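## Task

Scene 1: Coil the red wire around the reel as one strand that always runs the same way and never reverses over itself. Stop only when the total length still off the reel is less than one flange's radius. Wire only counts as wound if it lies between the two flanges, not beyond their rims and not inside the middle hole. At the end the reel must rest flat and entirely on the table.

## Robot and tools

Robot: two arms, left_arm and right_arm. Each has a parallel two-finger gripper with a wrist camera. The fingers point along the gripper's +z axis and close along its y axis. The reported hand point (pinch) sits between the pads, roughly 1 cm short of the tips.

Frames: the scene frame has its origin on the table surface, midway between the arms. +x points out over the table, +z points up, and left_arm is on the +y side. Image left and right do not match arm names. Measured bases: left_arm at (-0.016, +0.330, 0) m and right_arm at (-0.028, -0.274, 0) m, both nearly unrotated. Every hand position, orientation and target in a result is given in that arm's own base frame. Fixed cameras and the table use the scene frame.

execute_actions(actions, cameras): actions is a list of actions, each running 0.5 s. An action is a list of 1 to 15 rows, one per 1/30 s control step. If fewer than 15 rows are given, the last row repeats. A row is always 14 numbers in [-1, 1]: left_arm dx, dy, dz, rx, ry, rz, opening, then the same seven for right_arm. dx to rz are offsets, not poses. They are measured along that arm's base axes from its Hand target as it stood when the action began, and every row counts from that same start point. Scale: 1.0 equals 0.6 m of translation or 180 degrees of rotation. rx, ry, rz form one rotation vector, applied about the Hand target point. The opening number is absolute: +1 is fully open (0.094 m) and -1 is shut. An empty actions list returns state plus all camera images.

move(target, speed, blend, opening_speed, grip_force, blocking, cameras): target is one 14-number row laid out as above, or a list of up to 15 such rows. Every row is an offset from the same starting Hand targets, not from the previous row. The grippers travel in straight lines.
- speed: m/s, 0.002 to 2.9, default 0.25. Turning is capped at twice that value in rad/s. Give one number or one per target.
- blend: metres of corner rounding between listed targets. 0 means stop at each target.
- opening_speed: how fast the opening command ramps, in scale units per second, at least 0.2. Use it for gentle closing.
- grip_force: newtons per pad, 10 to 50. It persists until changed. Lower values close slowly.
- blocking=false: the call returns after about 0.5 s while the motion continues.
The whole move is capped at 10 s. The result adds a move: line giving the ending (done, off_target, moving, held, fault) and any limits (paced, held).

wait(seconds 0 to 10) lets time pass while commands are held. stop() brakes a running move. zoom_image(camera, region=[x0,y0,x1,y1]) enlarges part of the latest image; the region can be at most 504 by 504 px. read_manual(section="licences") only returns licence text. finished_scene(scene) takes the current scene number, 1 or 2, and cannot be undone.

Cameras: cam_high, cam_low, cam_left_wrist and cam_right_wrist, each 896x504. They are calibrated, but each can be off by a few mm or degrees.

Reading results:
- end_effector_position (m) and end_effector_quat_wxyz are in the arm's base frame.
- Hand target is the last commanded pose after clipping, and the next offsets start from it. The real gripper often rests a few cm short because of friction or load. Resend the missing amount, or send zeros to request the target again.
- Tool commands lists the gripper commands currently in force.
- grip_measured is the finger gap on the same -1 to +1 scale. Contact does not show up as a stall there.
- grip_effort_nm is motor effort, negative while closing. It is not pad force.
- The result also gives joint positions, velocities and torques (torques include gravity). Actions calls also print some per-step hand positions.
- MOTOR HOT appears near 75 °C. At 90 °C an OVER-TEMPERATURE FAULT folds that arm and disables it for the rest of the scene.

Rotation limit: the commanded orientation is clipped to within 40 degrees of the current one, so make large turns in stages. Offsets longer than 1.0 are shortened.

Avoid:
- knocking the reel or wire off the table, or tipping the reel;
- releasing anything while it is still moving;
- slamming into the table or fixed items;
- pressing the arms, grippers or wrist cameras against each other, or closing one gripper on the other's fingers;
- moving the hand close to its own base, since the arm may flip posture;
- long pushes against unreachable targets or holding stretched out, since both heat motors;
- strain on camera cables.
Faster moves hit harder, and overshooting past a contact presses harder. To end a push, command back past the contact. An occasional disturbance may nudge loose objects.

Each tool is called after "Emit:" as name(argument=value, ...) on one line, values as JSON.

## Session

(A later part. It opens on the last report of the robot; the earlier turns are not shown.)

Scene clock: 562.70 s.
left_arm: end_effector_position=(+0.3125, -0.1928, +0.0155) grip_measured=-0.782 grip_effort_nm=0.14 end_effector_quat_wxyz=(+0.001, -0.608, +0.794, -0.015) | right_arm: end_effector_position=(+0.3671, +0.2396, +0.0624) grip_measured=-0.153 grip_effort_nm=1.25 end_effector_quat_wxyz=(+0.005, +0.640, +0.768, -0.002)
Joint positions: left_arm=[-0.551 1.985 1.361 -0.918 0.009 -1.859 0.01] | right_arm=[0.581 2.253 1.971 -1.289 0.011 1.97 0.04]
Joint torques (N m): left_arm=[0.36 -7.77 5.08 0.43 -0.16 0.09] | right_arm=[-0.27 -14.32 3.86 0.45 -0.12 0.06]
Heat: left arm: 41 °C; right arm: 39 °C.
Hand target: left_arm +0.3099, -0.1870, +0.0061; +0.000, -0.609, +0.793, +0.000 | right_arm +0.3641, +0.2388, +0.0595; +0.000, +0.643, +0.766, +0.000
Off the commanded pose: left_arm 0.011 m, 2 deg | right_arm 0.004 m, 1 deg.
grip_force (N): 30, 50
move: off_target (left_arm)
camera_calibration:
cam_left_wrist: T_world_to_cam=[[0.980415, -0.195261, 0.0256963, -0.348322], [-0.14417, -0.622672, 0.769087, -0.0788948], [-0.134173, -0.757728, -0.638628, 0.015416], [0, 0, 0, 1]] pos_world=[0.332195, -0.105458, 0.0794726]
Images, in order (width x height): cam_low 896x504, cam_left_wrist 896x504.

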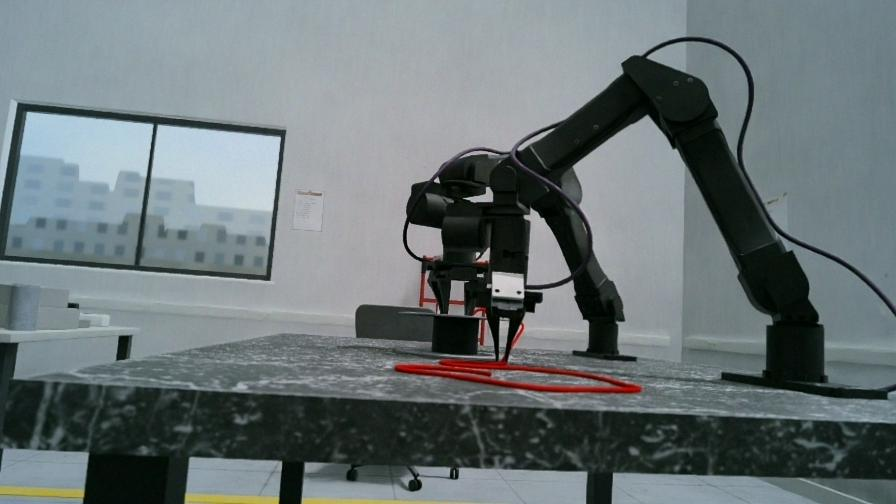

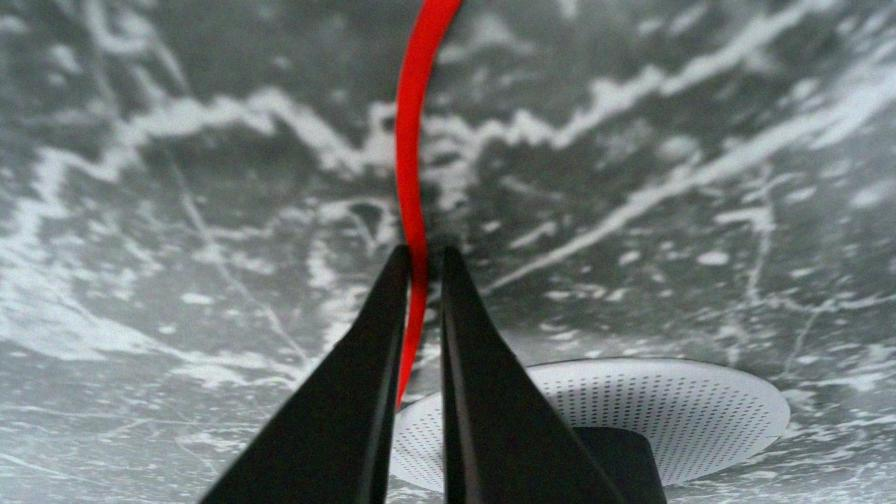

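Emit:
move(target=[0, 0, 0, 0, 0, 0.0, -0.78, 0, 0, 0, 0, 0, 0.1944, -0.1], speed=0.15, cameras=["all"])

Emit:
zoom_image(camera="cam_low", region=[380, 280, 620, 400])

Emit:
zoom_image(camera="cam_high", region=[420, 200, 640, 350])

Scene clock: 574.47 s.
left_arm: end_effector_position=(+0.3130, -0.1931, +0.0155) grip_measured=-0.782 grip_effort_nm=0.14 end_effector_quat_wxyz=(+0.001, -0.608, +0.794, -0.016) | right_arm: end_effector_position=(+0.3702, +0.2442, +0.0628) grip_measured=-0.146 grip_effort_nm=1.25 end_effector_quat_wxyz=(+0.005, +0.393, +0.920, +0.009)
Joint positions: left_arm=[-0.551 1.985 1.361 -0.916 0.009 -1.859 0.01] | right_arm=[0.581 2.252 1.971 -1.268 -0.001 1.387 0.04]
Joint torques (N m): left_arm=[0.36 -7.73 5.16 0.53 -0.16 0.07] | right_arm=[-0.34 -14.32 4 0.23 0.03 -0.28]
Heat: left arm: 40 °C; right arm: 38 °C.
Hand target: left_arm +0.3099, -0.1870, +0.0061; +0.000, -0.609, +0.793, +0.000 | right_arm +0.3641, +0.2389, +0.0596; +0.000, +0.383, +0.924, +0.000
Off the commanded pose: left_arm 0.012 m, 2 deg | right_arm 0.009 m, 2 deg.
grip_force (N): 30, 50
move: off_target (left_arm)
camera_calibration:
cam_left_wrist: T_world_to_cam=[[0.980354, -0.19523, 0.0281191, -0.348944], [-0.145858, -0.621581, 0.769651, -0.078316], [-0.13278, -0.758632, -0.637845, 0.0145562], [0, 0, 0, 1]] pos_world=[0.332599, -0.105761, 0.0793726]
cam_right_wrist: T_world_to_cam=[[-0.669478, -0.74258, -0.019343, 0.426562], [-0.506607, 0.437382, 0.742998, 0.0415554], [-0.543275, 0.507221, -0.669014, 0.231998], [0, 0, 0, 1]] pos_world=[0.432665, 0.180906, 0.132585]

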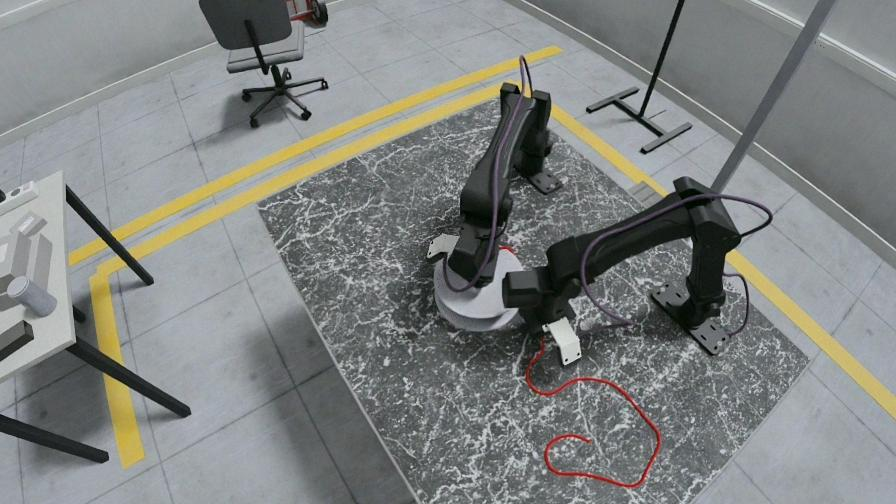

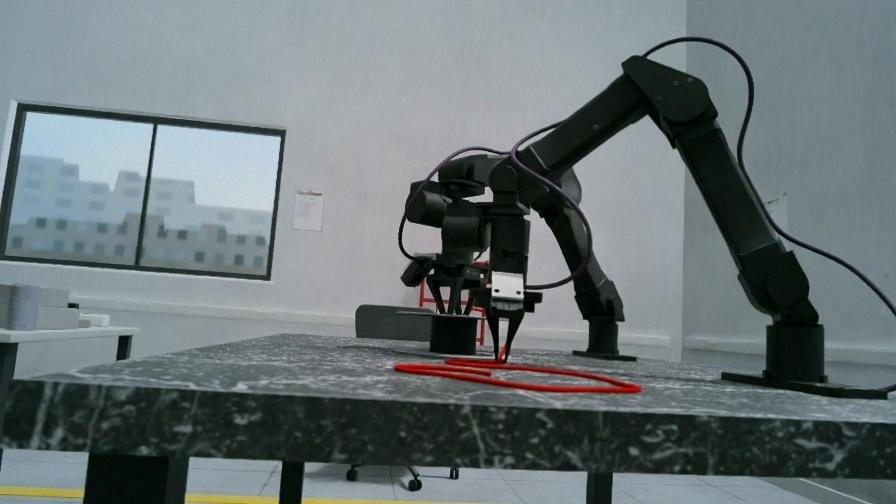

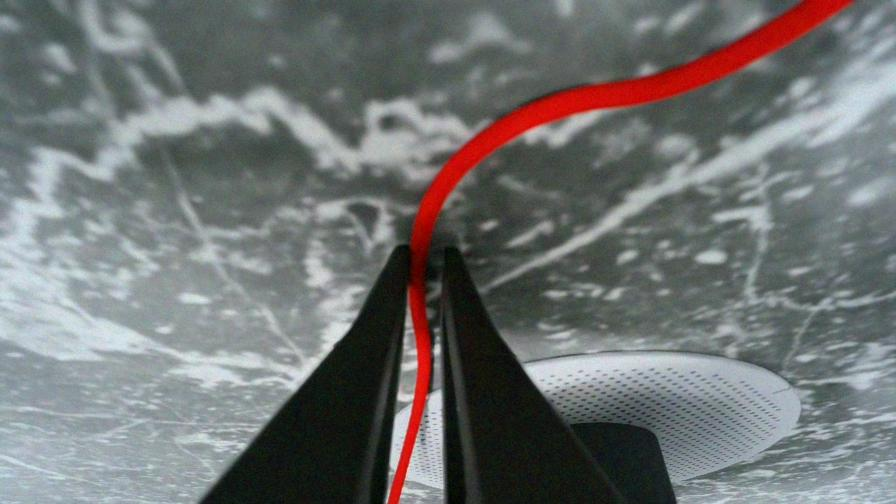

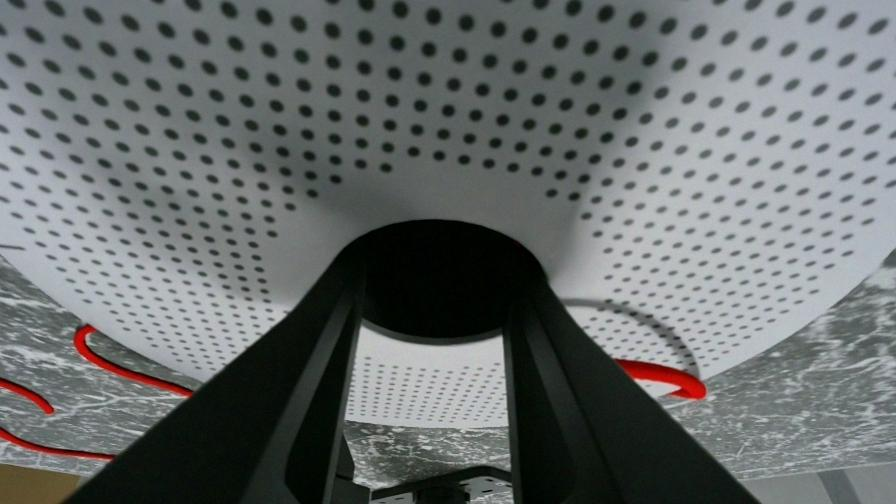

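Scaled by 2.100 from the camera's 896x504 image, which has a finer 1280x720 frame.

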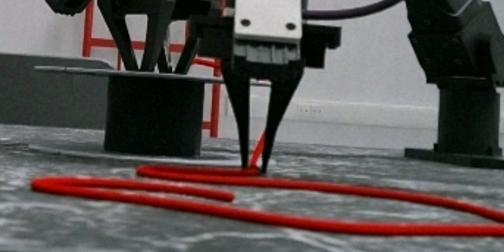

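Scaled by 2.291 from the camera's 896x504 image, which has a finer 1280x720 frame.

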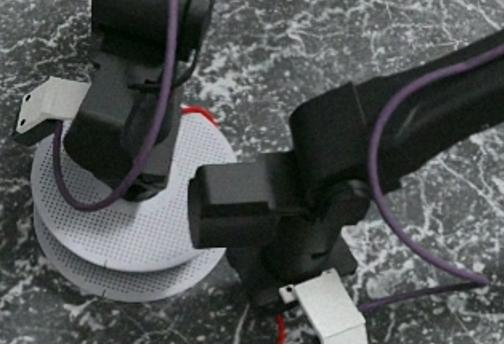

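Emit:
move(target=[0, 0, 0, 0, 0, 0.0, -0.78, 0, 0, 0, 0, 0, 0.25, -0.1], speed=0.15, cameras=["all"])

Emit:
zoom_image(camera="cam_low", region=[380, 280, 620, 400])

Emit:
zoom_image(camera="cam_high", region=[420, 200, 640, 350])

Scene clock: 613.13 s.
left_arm: end_effector_position=(+0.3145, -0.1942, +0.0156) grip_measured=-0.782 grip_effort_nm=0.14 end_effector_quat_wxyz=(+0.002, -0.608, +0.794, -0.020) | right_arm: end_effector_position=(+0.3692, +0.2458, +0.0631) grip_measured=-0.138 grip_effort_nm=1.25 end_effector_quat_wxyz=(+0.006, +0.013, +1.000, +0.011)
Joint positions: left_arm=[-0.551 1.985 1.361 -0.909 0.01 -1.859 0.01] | right_arm=[0.581 2.252 1.971 -1.268 -0.011 0.607 0.04]
Joint torques (N m): left_arm=[0.35 -7.76 5.16 0.45 -0.16 0.07] | right_arm=[-0.29 -14.19 4.03 0.22 0.13 -0.32]
Heat: left arm: 39 °C; right arm: 38 °C.
Hand target: left_arm +0.3099, -0.1869, +0.0061; +0.000, -0.609, +0.793, +0.000 | right_arm +0.3640, +0.2388, +0.0595; +0.000, +0.000, +1.000, +0.000
Off the commanded pose: left_arm 0.013 m, 2 deg | right_arm 0.009 m, 2 deg.
grip_force (N): 30, 50
move: off_target (left_arm)
camera_calibration:
cam_left_wrist: T_world_to_cam=[[0.980164, -0.195126, 0.034717, -0.350634], [-0.150385, -0.618143, 0.771546, -0.0767773], [-0.129088, -0.761462, -0.635226, 0.0122225], [0, 0, 0, 1]] pos_world=[0.333711, -0.10657, 0.0791742]
cam_right_wrist: T_world_to_cam=[[0.0465948, -0.998724, -0.019461, 0.225707], [-0.674205, -0.045818, 0.737121, 0.22113], [-0.737073, -0.0212253, -0.67548, 0.432706], [0, 0, 0, 1]] pos_world=[0.457506, 0.244735, 0.133677]

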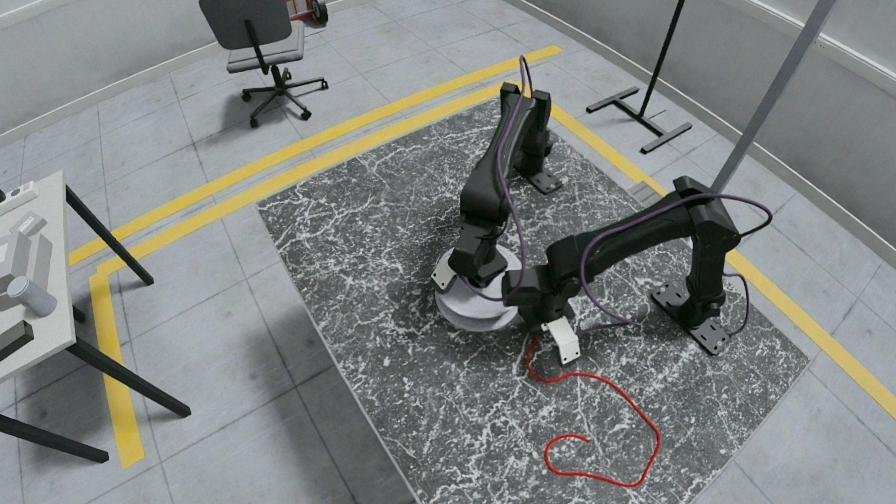

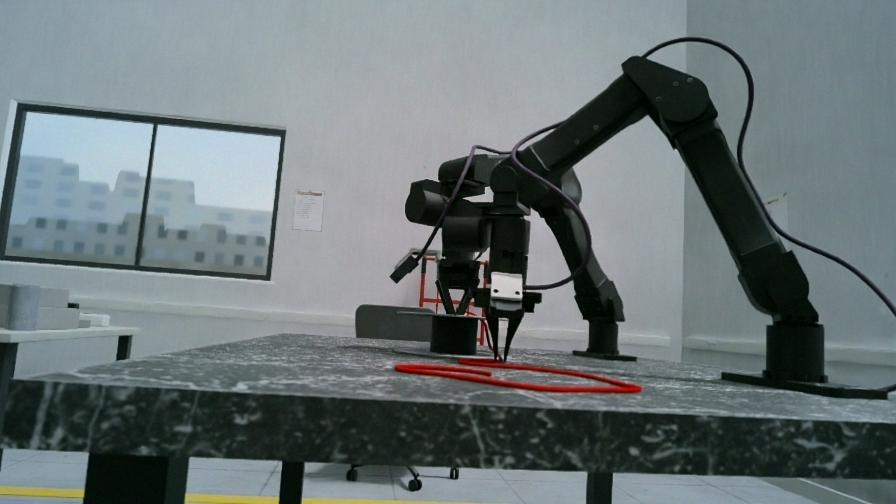

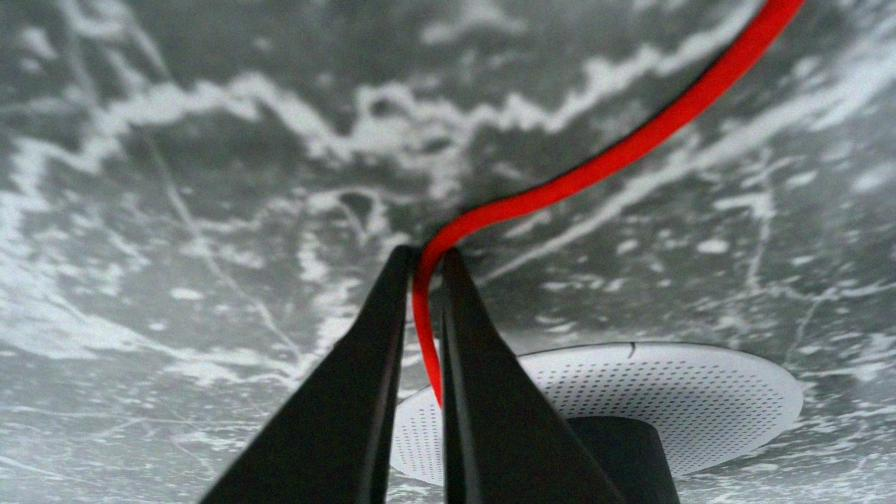

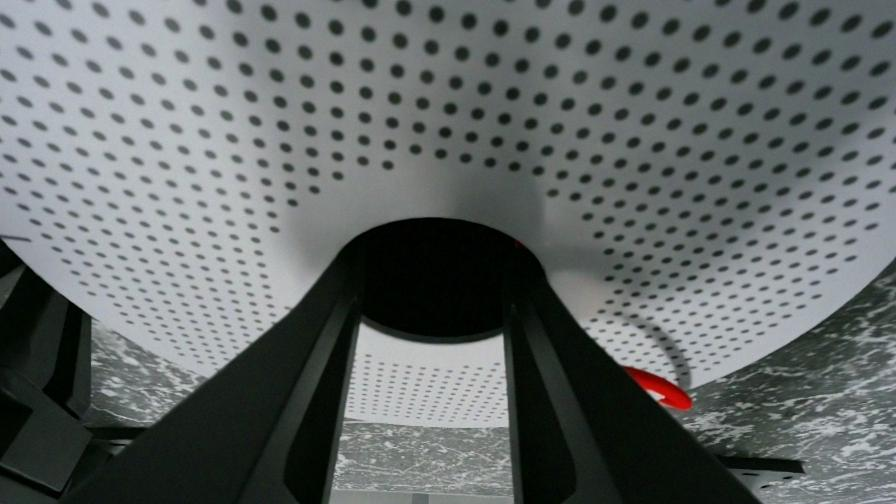

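Scaled by 2.100 from the camera's 896x504 image, which has a finer 1280x720 frame.

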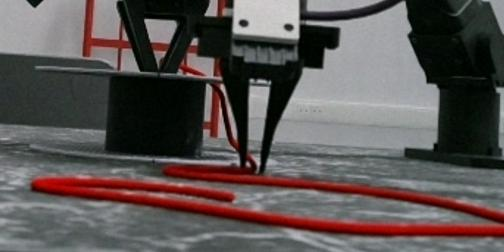

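Scaled by 2.291 from the camera's 896x504 image, which has a finer 1280x720 frame.

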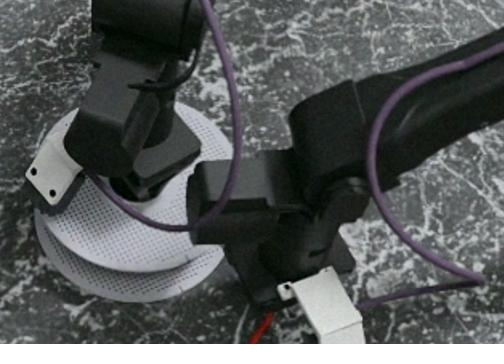

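Emit:
move(target=[0, 0, 0, 0, 0, 0.0, -0.78, 0, 0, 0, 0, 0, 0.25, -0.1], speed=0.15, cameras=["all"])

Emit:
zoom_image(camera="cam_low", region=[380, 280, 620, 400])

Emit:
zoom_image(camera="cam_high", region=[420, 200, 640, 350])

Scene clock: 623.97 s.
left_arm: end_effector_position=(+0.3157, -0.1968, +0.0157) grip_measured=-0.782 grip_effort_nm=0.14 end_effector_quat_wxyz=(+0.000, -0.608, +0.794, -0.026) | right_arm: end_effector_position=(+0.3697, +0.2451, +0.0636) grip_measured=-0.134 grip_effort_nm=1.25 end_effector_quat_wxyz=(+0.010, -0.360, +0.933, +0.010)
Joint positions: left_arm=[-0.551 1.985 1.361 -0.899 0.019 -1.858 0.01] | right_arm=[0.577 2.25 1.971 -1.268 -0.015 -0.161 0.041]
Joint torques (N m): left_arm=[0.36 -7.77 5.19 0.37 -0.23 0.07] | right_arm=[0.28 -14.2 3.95 0.26 0.2 -0.5]
Heat: left arm: 39 °C; right arm: 38 °C.
Hand target: left_arm +0.3099, -0.1869, +0.0061; +0.000, -0.609, +0.794, +0.000 | right_arm +0.3640, +0.2388, +0.0596; +0.000, -0.383, +0.924, -0.001
Off the commanded pose: left_arm 0.015 m, 3 deg | right_arm 0.009 m, 3 deg.
grip_force (N): 30, 50
move: off_target (left_arm, right_arm)
camera_calibration:
cam_left_wrist: T_world_to_cam=[[0.979818, -0.195727, 0.0405903, -0.352452], [-0.153778, -0.608343, 0.778634, -0.0754199], [-0.127707, -0.769162, -0.626164, 0.00841448], [0, 0, 0, 1]] pos_world=[0.334815, -0.108394, 0.0782995]
cam_right_wrist: T_world_to_cam=[[0.724802, -0.688908, -0.00825873, -0.102524], [-0.467604, -0.5007, 0.728454, 0.256761], [-0.505973, -0.524123, -0.685044, 0.471882], [0, 0, 0, 1]] pos_world=[0.433131, 0.305255, 0.135374]

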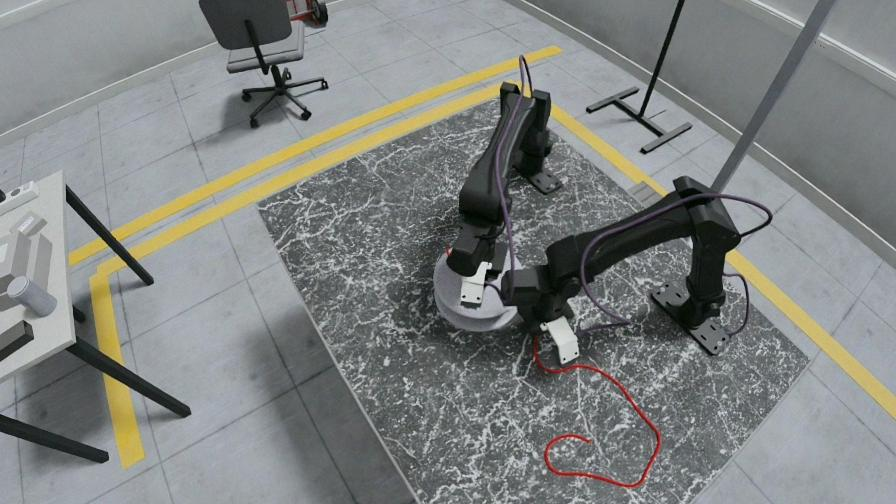

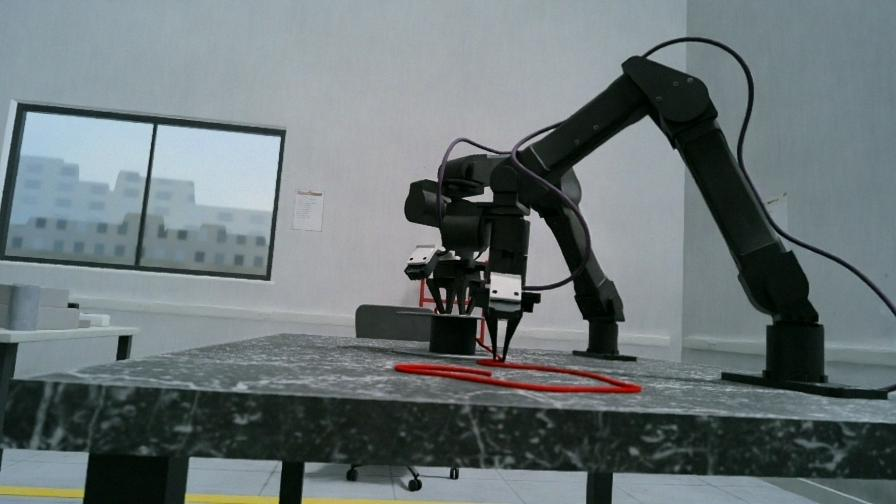

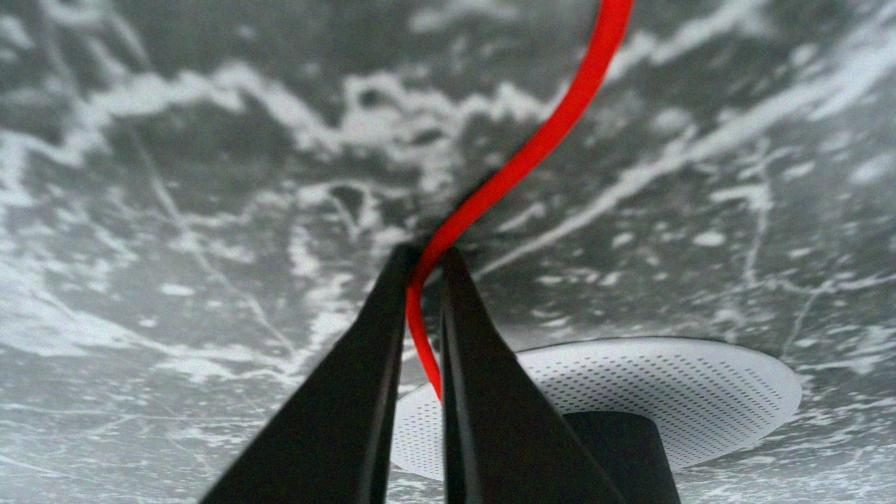

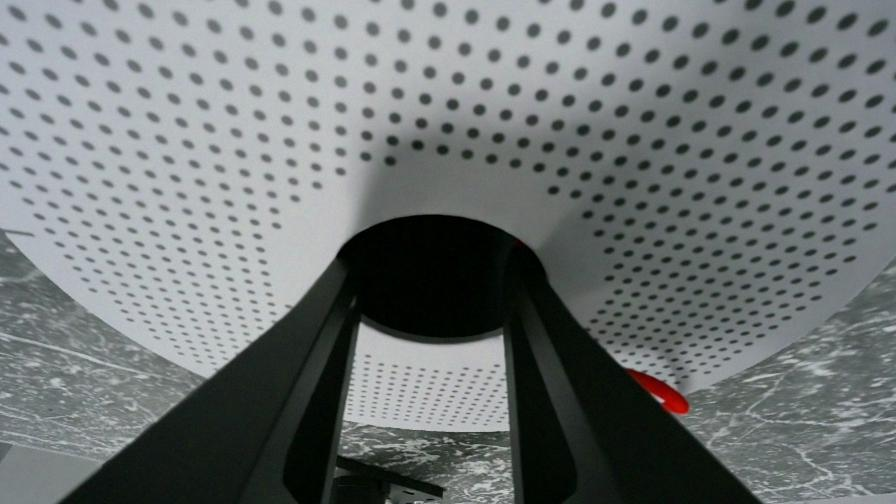

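Scaled by 2.100 from the camera's 896x504 image, which has a finer 1280x720 frame.

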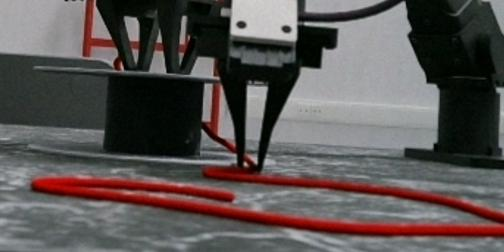

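Scaled by 2.291 from the camera's 896x504 image, which has a finer 1280x720 frame.

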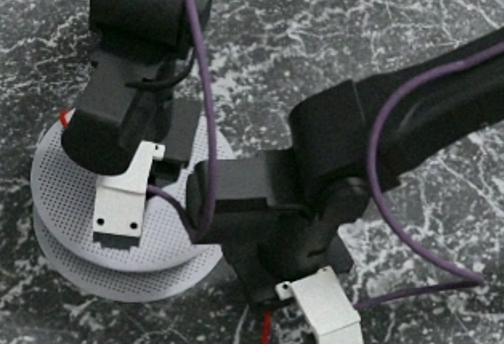

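Emit:
move(target=[0, 0, 0, 0, 0, 0.0, -0.78, 0, 0, 0, 0, 0, 0.25, -0.1], speed=0.15, cameras=["all"])

Emit:
zoom_image(camera="cam_low", region=[380, 280, 620, 400])

Emit:
zoom_image(camera="cam_high", region=[420, 200, 640, 350])

Scene clock: 634.63 s.
left_arm: end_effector_position=(+0.3083, -0.1923, +0.0155) grip_measured=-0.782 grip_effort_nm=0.14 end_effector_quat_wxyz=(-0.006, -0.608, +0.794, -0.010) | right_arm: end_effector_position=(+0.3759, +0.2361, +0.0636) grip_measured=-0.132 grip_effort_nm=1.25 end_effector_quat_wxyz=(+0.012, -0.514, +0.858, +0.011)
Joint positions: left_arm=[-0.551 1.985 1.361 -0.934 0.019 -1.858 0.01] | right_arm=[0.55 2.25 1.971 -1.267 -0.021 -0.53 0.041]
Joint torques (N m): left_arm=[0.35 -7.75 5.11 0.68 -0.25 0.07] | right_arm=[0.54 -13.39 6.12 0.3 0.09 -0.23]
Heat: left arm: 39 °C; right arm: 37 °C.
Hand target: left_arm +0.3099, -0.1870, +0.0061; +0.000, -0.609, +0.794, +0.000 | right_arm +0.3746, +0.2377, +0.0636; +0.012, -0.526, +0.850, +0.007 (not the last commanded pose)
Off the commanded pose: left_arm 0.011 m, 1 deg | right_arm 0.013 m, 28 deg.
grip_force (N): 30, 50
move: held (right_arm; a check stopped the path), off_target (left_arm); limits=held
pose unreachable (right arm): on one or more control steps of this call, first in action 0 (counted from 0), this arm could not follow its commanded pose, so it was not sent that pose on those steps. It may still have moved: this result reports where it is.
cause: moving toward the commanded pose would bring a part of the arm too close to another arm (this arm's wrist camera and the left arm's wrist (the part past joint 4), along the way the arms are being sent, or toward where that arm still pushes).
camera_calibration:
cam_left_wrist: T_world_to_cam=[[0.980523, -0.196238, 0.00805925, -0.344076], [-0.130912, -0.622422, 0.771656, -0.0831867], [-0.146412, -0.757682, -0.635989, 0.0189275], [0, 0, 0, 1]] pos_world=[0.329256, -0.104957, 0.0790022]
cam_right_wrist: T_world_to_cam=[[0.914133, -0.405409, -0.00225529, -0.251566], [-0.277971, -0.630809, 0.724439, 0.214866], [-0.295117, -0.661607, -0.689335, 0.423739], [0, 0, 0, 1]] pos_world=[0.414744, 0.313901, 0.135873]

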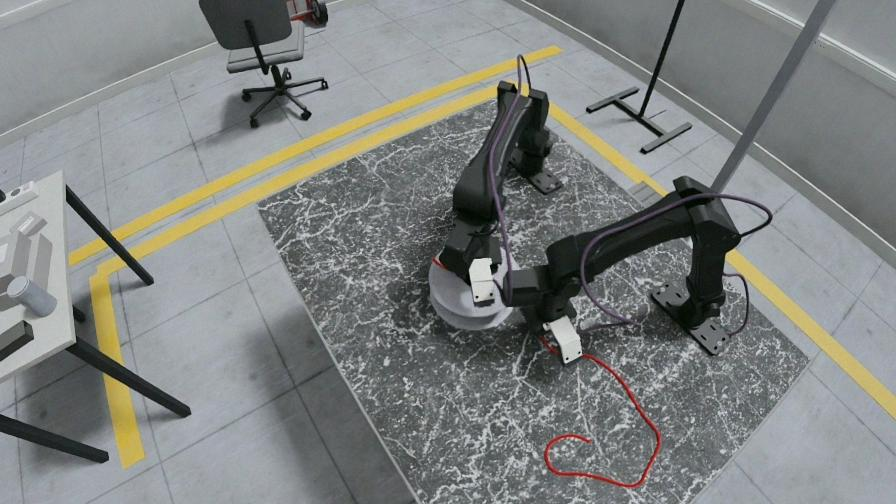

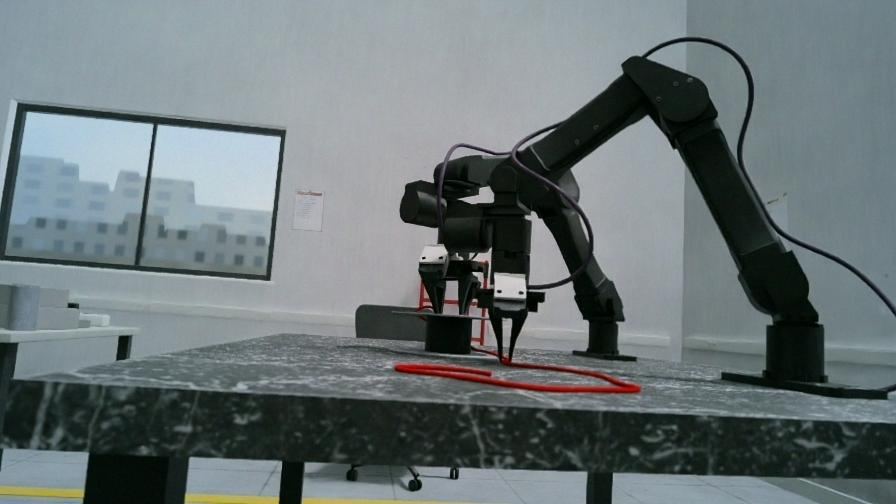

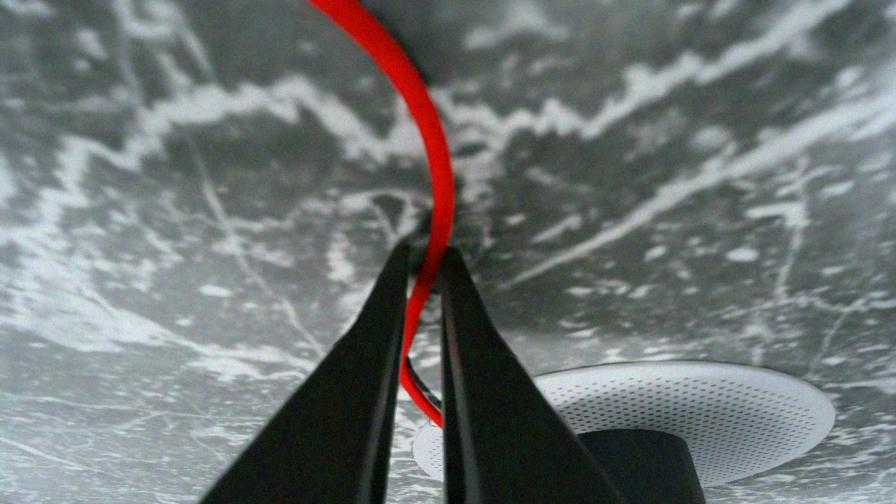

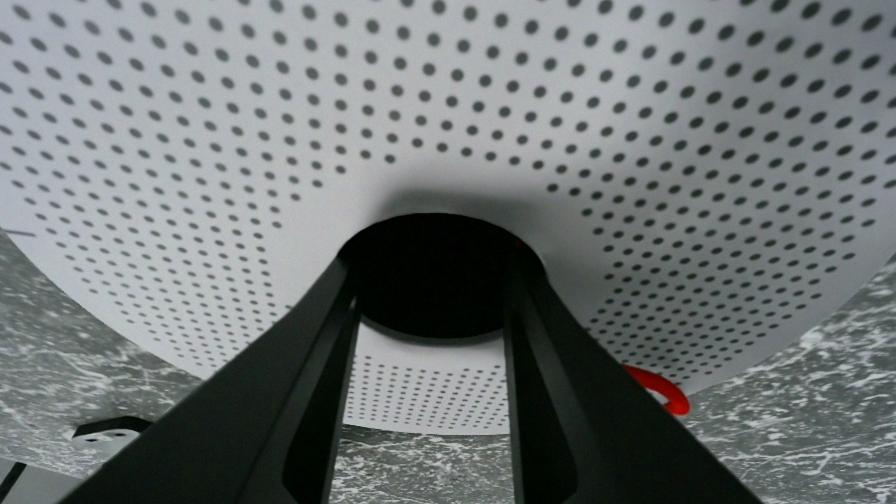

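Scaled by 2.100 from the camera's 896x504 image, which has a finer 1280x720 frame.

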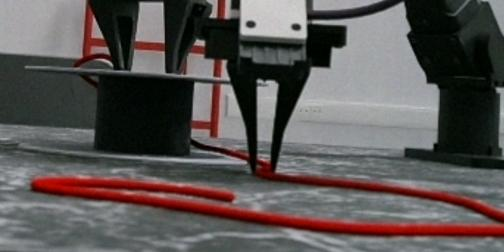

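Scaled by 2.291 from the camera's 896x504 image, which has a finer 1280x720 frame.

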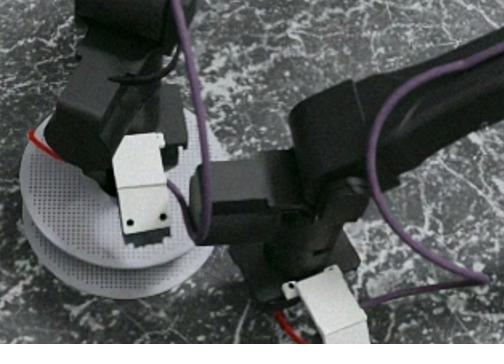

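Emit:
move(target=[-0.0333, 0.1167, 0.01, 0, 0, 0.0, -0.7, 0, 0, 0, 0, 0, 0, -0.1], speed=0.1, cameras=["all"])

Scene clock: 645.43 s.
left_arm: end_effector_position=(+0.2960, -0.1257, +0.0130) grip_measured=-0.702 grip_effort_nm=0.14 end_effector_quat_wxyz=(-0.005, -0.608, +0.794, -0.010) | right_arm: end_effector_position=(+0.3759, +0.2361, +0.0636) grip_measured=-0.132 grip_effort_nm=1.25 end_effector_quat_wxyz=(+0.012, -0.515, +0.857, +0.011)
Joint positions: left_arm=[-0.394 1.844 1.156 -0.87 0.02 -1.702 0.014] | right_arm=[0.55 2.25 1.971 -1.267 -0.021 -0.531 0.041]
Joint torques (N m): left_arm=[0.49 -9.14 3.52 0.45 -0.24 0.16] | right_arm=[0.54 -13.44 5.79 0.28 0.05 -0.22]
Heat: left arm: 39 °C; right arm: 38 °C.
Hand target: left_arm +0.2899, -0.1170, +0.0121; +0.000, -0.609, +0.794, +0.000 | right_arm +0.3746, +0.2377, +0.0636; +0.012, -0.526, +0.850, +0.007
Off the commanded pose: left_arm 0.011 m, 1 deg | right_arm 0.002 m, 2 deg.
grip_force (N): 30, 50
move: off_target (left_arm)
camera_calibration:
cam_left_wrist: T_world_to_cam=[[0.98067, -0.195403, 0.0102235, -0.318839], [-0.132126, -0.622754, 0.771181, -0.0411811], [-0.144325, -0.757625, -0.636534, 0.0653226], [0, 0, 0, 1]] pos_world=[0.316662, -0.0384579, 0.0765978]
cam_right_wrist: T_world_to_cam=[[0.914777, -0.403954, -0.00219113, -0.252168], [-0.277028, -0.631275, 0.724394, 0.214664], [-0.294005, -0.662052, -0.689383, 0.423462], [0, 0, 0, 1]] pos_world=[0.414645, 0.314001, 0.135873]

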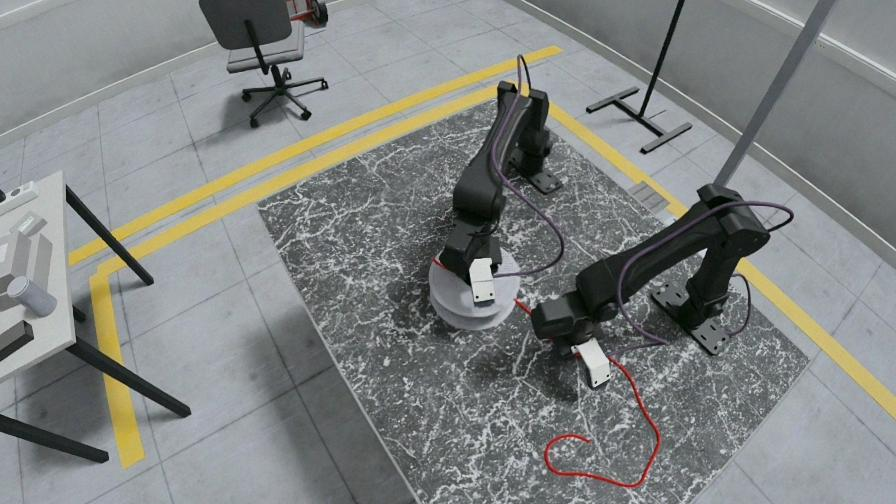

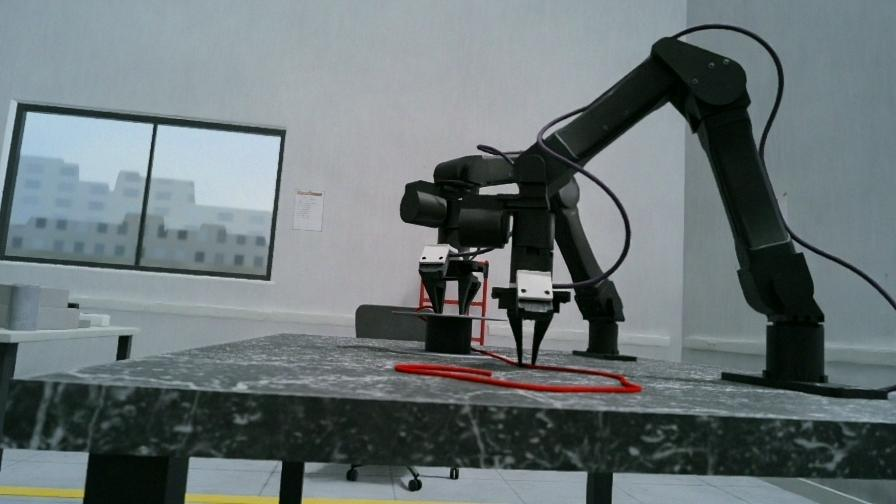

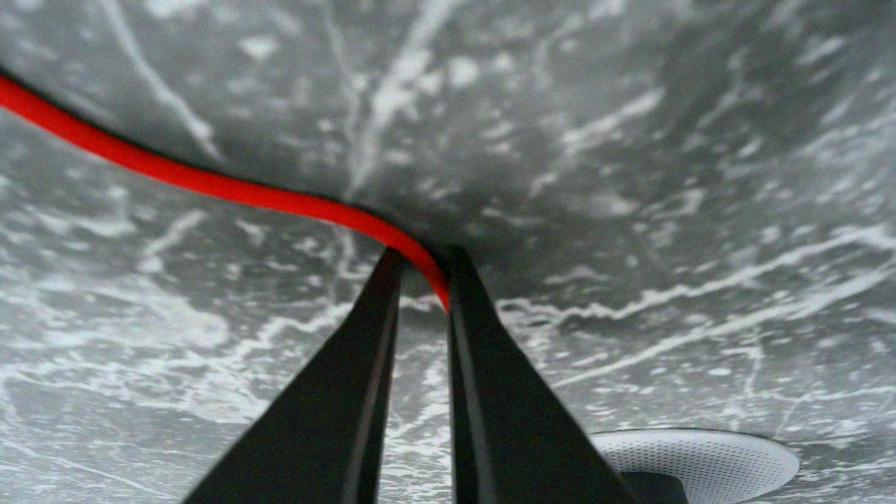

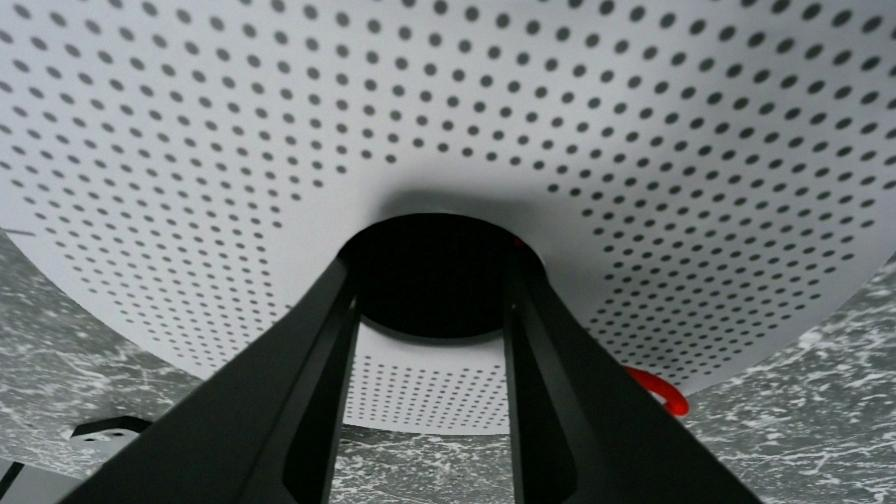

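Emit:
move(target=[0, 0, 0, 0, 0, 0.0, -0.78, 0, 0, 0, 0, 0, 0.2, -0.1], speed=0.15, cameras=["all"])

Emit:
zoom_image(camera="cam_low", region=[380, 280, 620, 400])

Emit:
zoom_image(camera="cam_high", region=[420, 200, 640, 350])

Scene clock: 652.23 s.
left_arm: end_effector_position=(+0.2969, -0.1261, +0.0130) grip_measured=-0.778 grip_effort_nm=-0.10 end_effector_quat_wxyz=(-0.004, -0.608, +0.794, -0.012) | right_arm: end_effector_position=(+0.3724, +0.2382, +0.0644) grip_measured=-0.130 grip_effort_nm=1.25 end_effector_quat_wxyz=(-0.014, +0.753, -0.658, -0.017)
Joint positions: left_arm=[-0.394 1.844 1.156 -0.866 0.02 -1.701 0.01] | right_arm=[0.55 2.25 1.974 -1.278 -0.04 -1.155 0.041]
Joint torques (N m): left_arm=[0.5 -9.17 3.49 0.43 -0.26 0.09] | right_arm=[0.2 -12.07 7.54 0.11 0.15 -0.34]
Heat: left arm: 38 °C; right arm: 38 °C.
Hand target: left_arm +0.2899, -0.1169, +0.0121; +0.000, -0.609, +0.794, +0.000 | right_arm +0.3746, +0.2377, +0.0637; -0.009, +0.763, -0.646, -0.011
Off the commanded pose: left_arm 0.012 m, 1 deg | right_arm 0.002 m, 2 deg.
grip_force (N): 30, 50
move: off_target (left_arm)
camera_calibration:
cam_left_wrist: T_world_to_cam=[[0.980479, -0.196125, 0.0139826, -0.319943], [-0.135333, -0.621551, 0.771595, -0.0402281], [-0.142638, -0.758426, -0.63596, 0.0645985], [0, 0, 0, 1]] pos_world=[0.317468, -0.0387595, 0.0765955]
cam_right_wrist: T_world_to_cam=[[0.978418, 0.206602, 0.00368857, -0.417612], [0.141503, -0.68292, 0.716657, 0.0713318], [0.150581, -0.700668, -0.697416, 0.268487], [0, 0, 0, 1]] pos_world=[0.358076, 0.323114, 0.137667]

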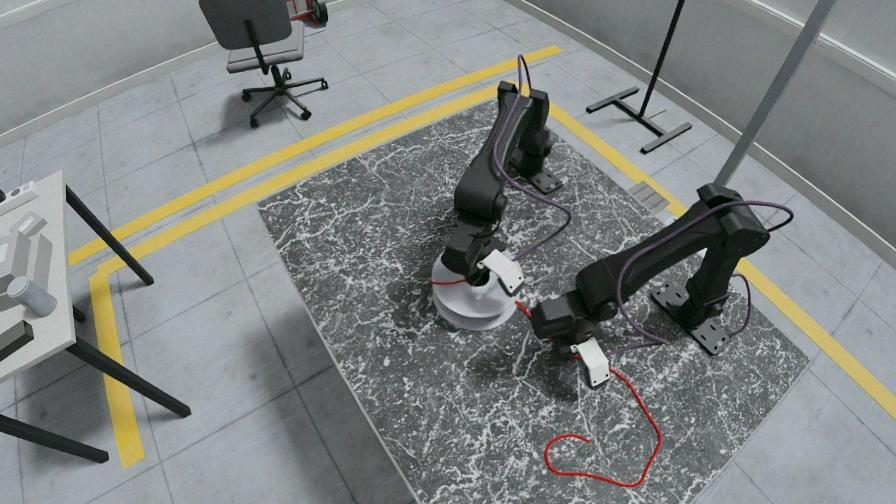

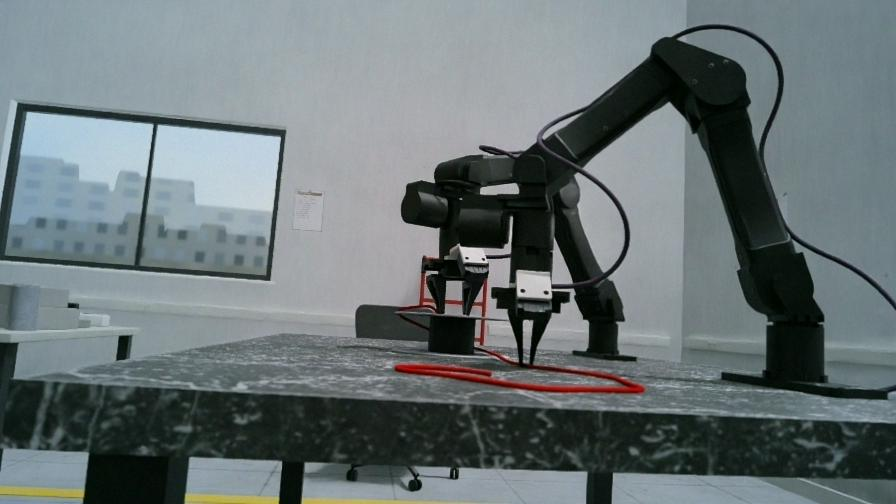

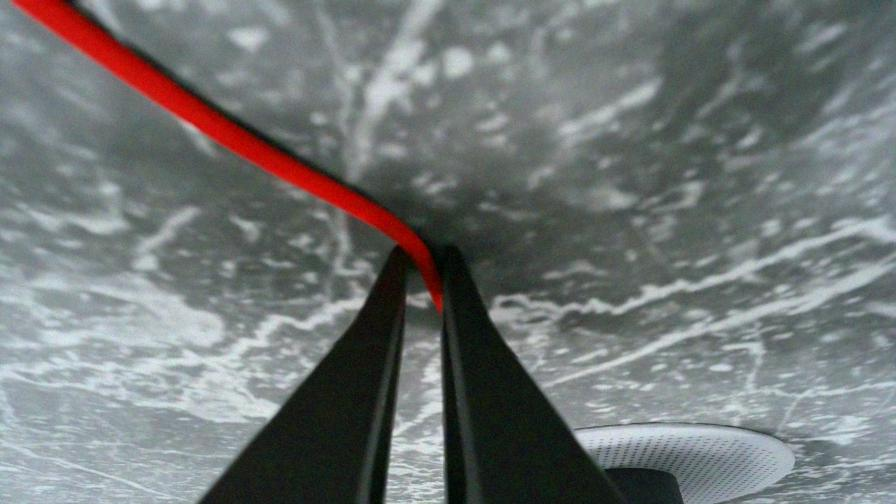

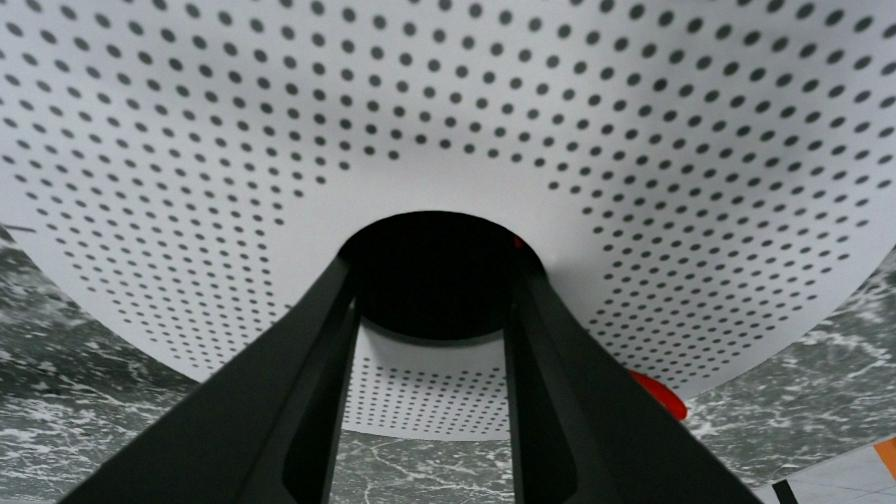

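Scaled by 2.100 from the camera's 896x504 image, which has a finer 1280x720 frame.

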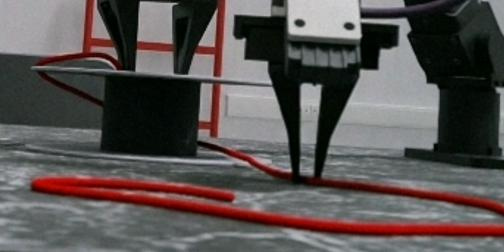

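Scaled by 2.291 from the camera's 896x504 image, which has a finer 1280x720 frame.

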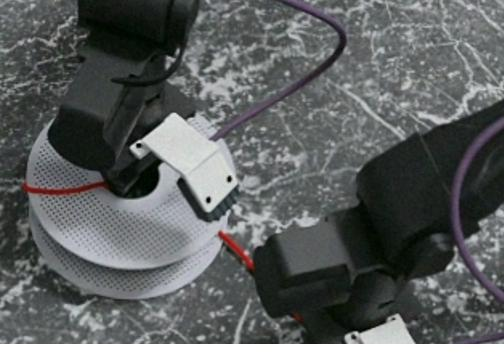

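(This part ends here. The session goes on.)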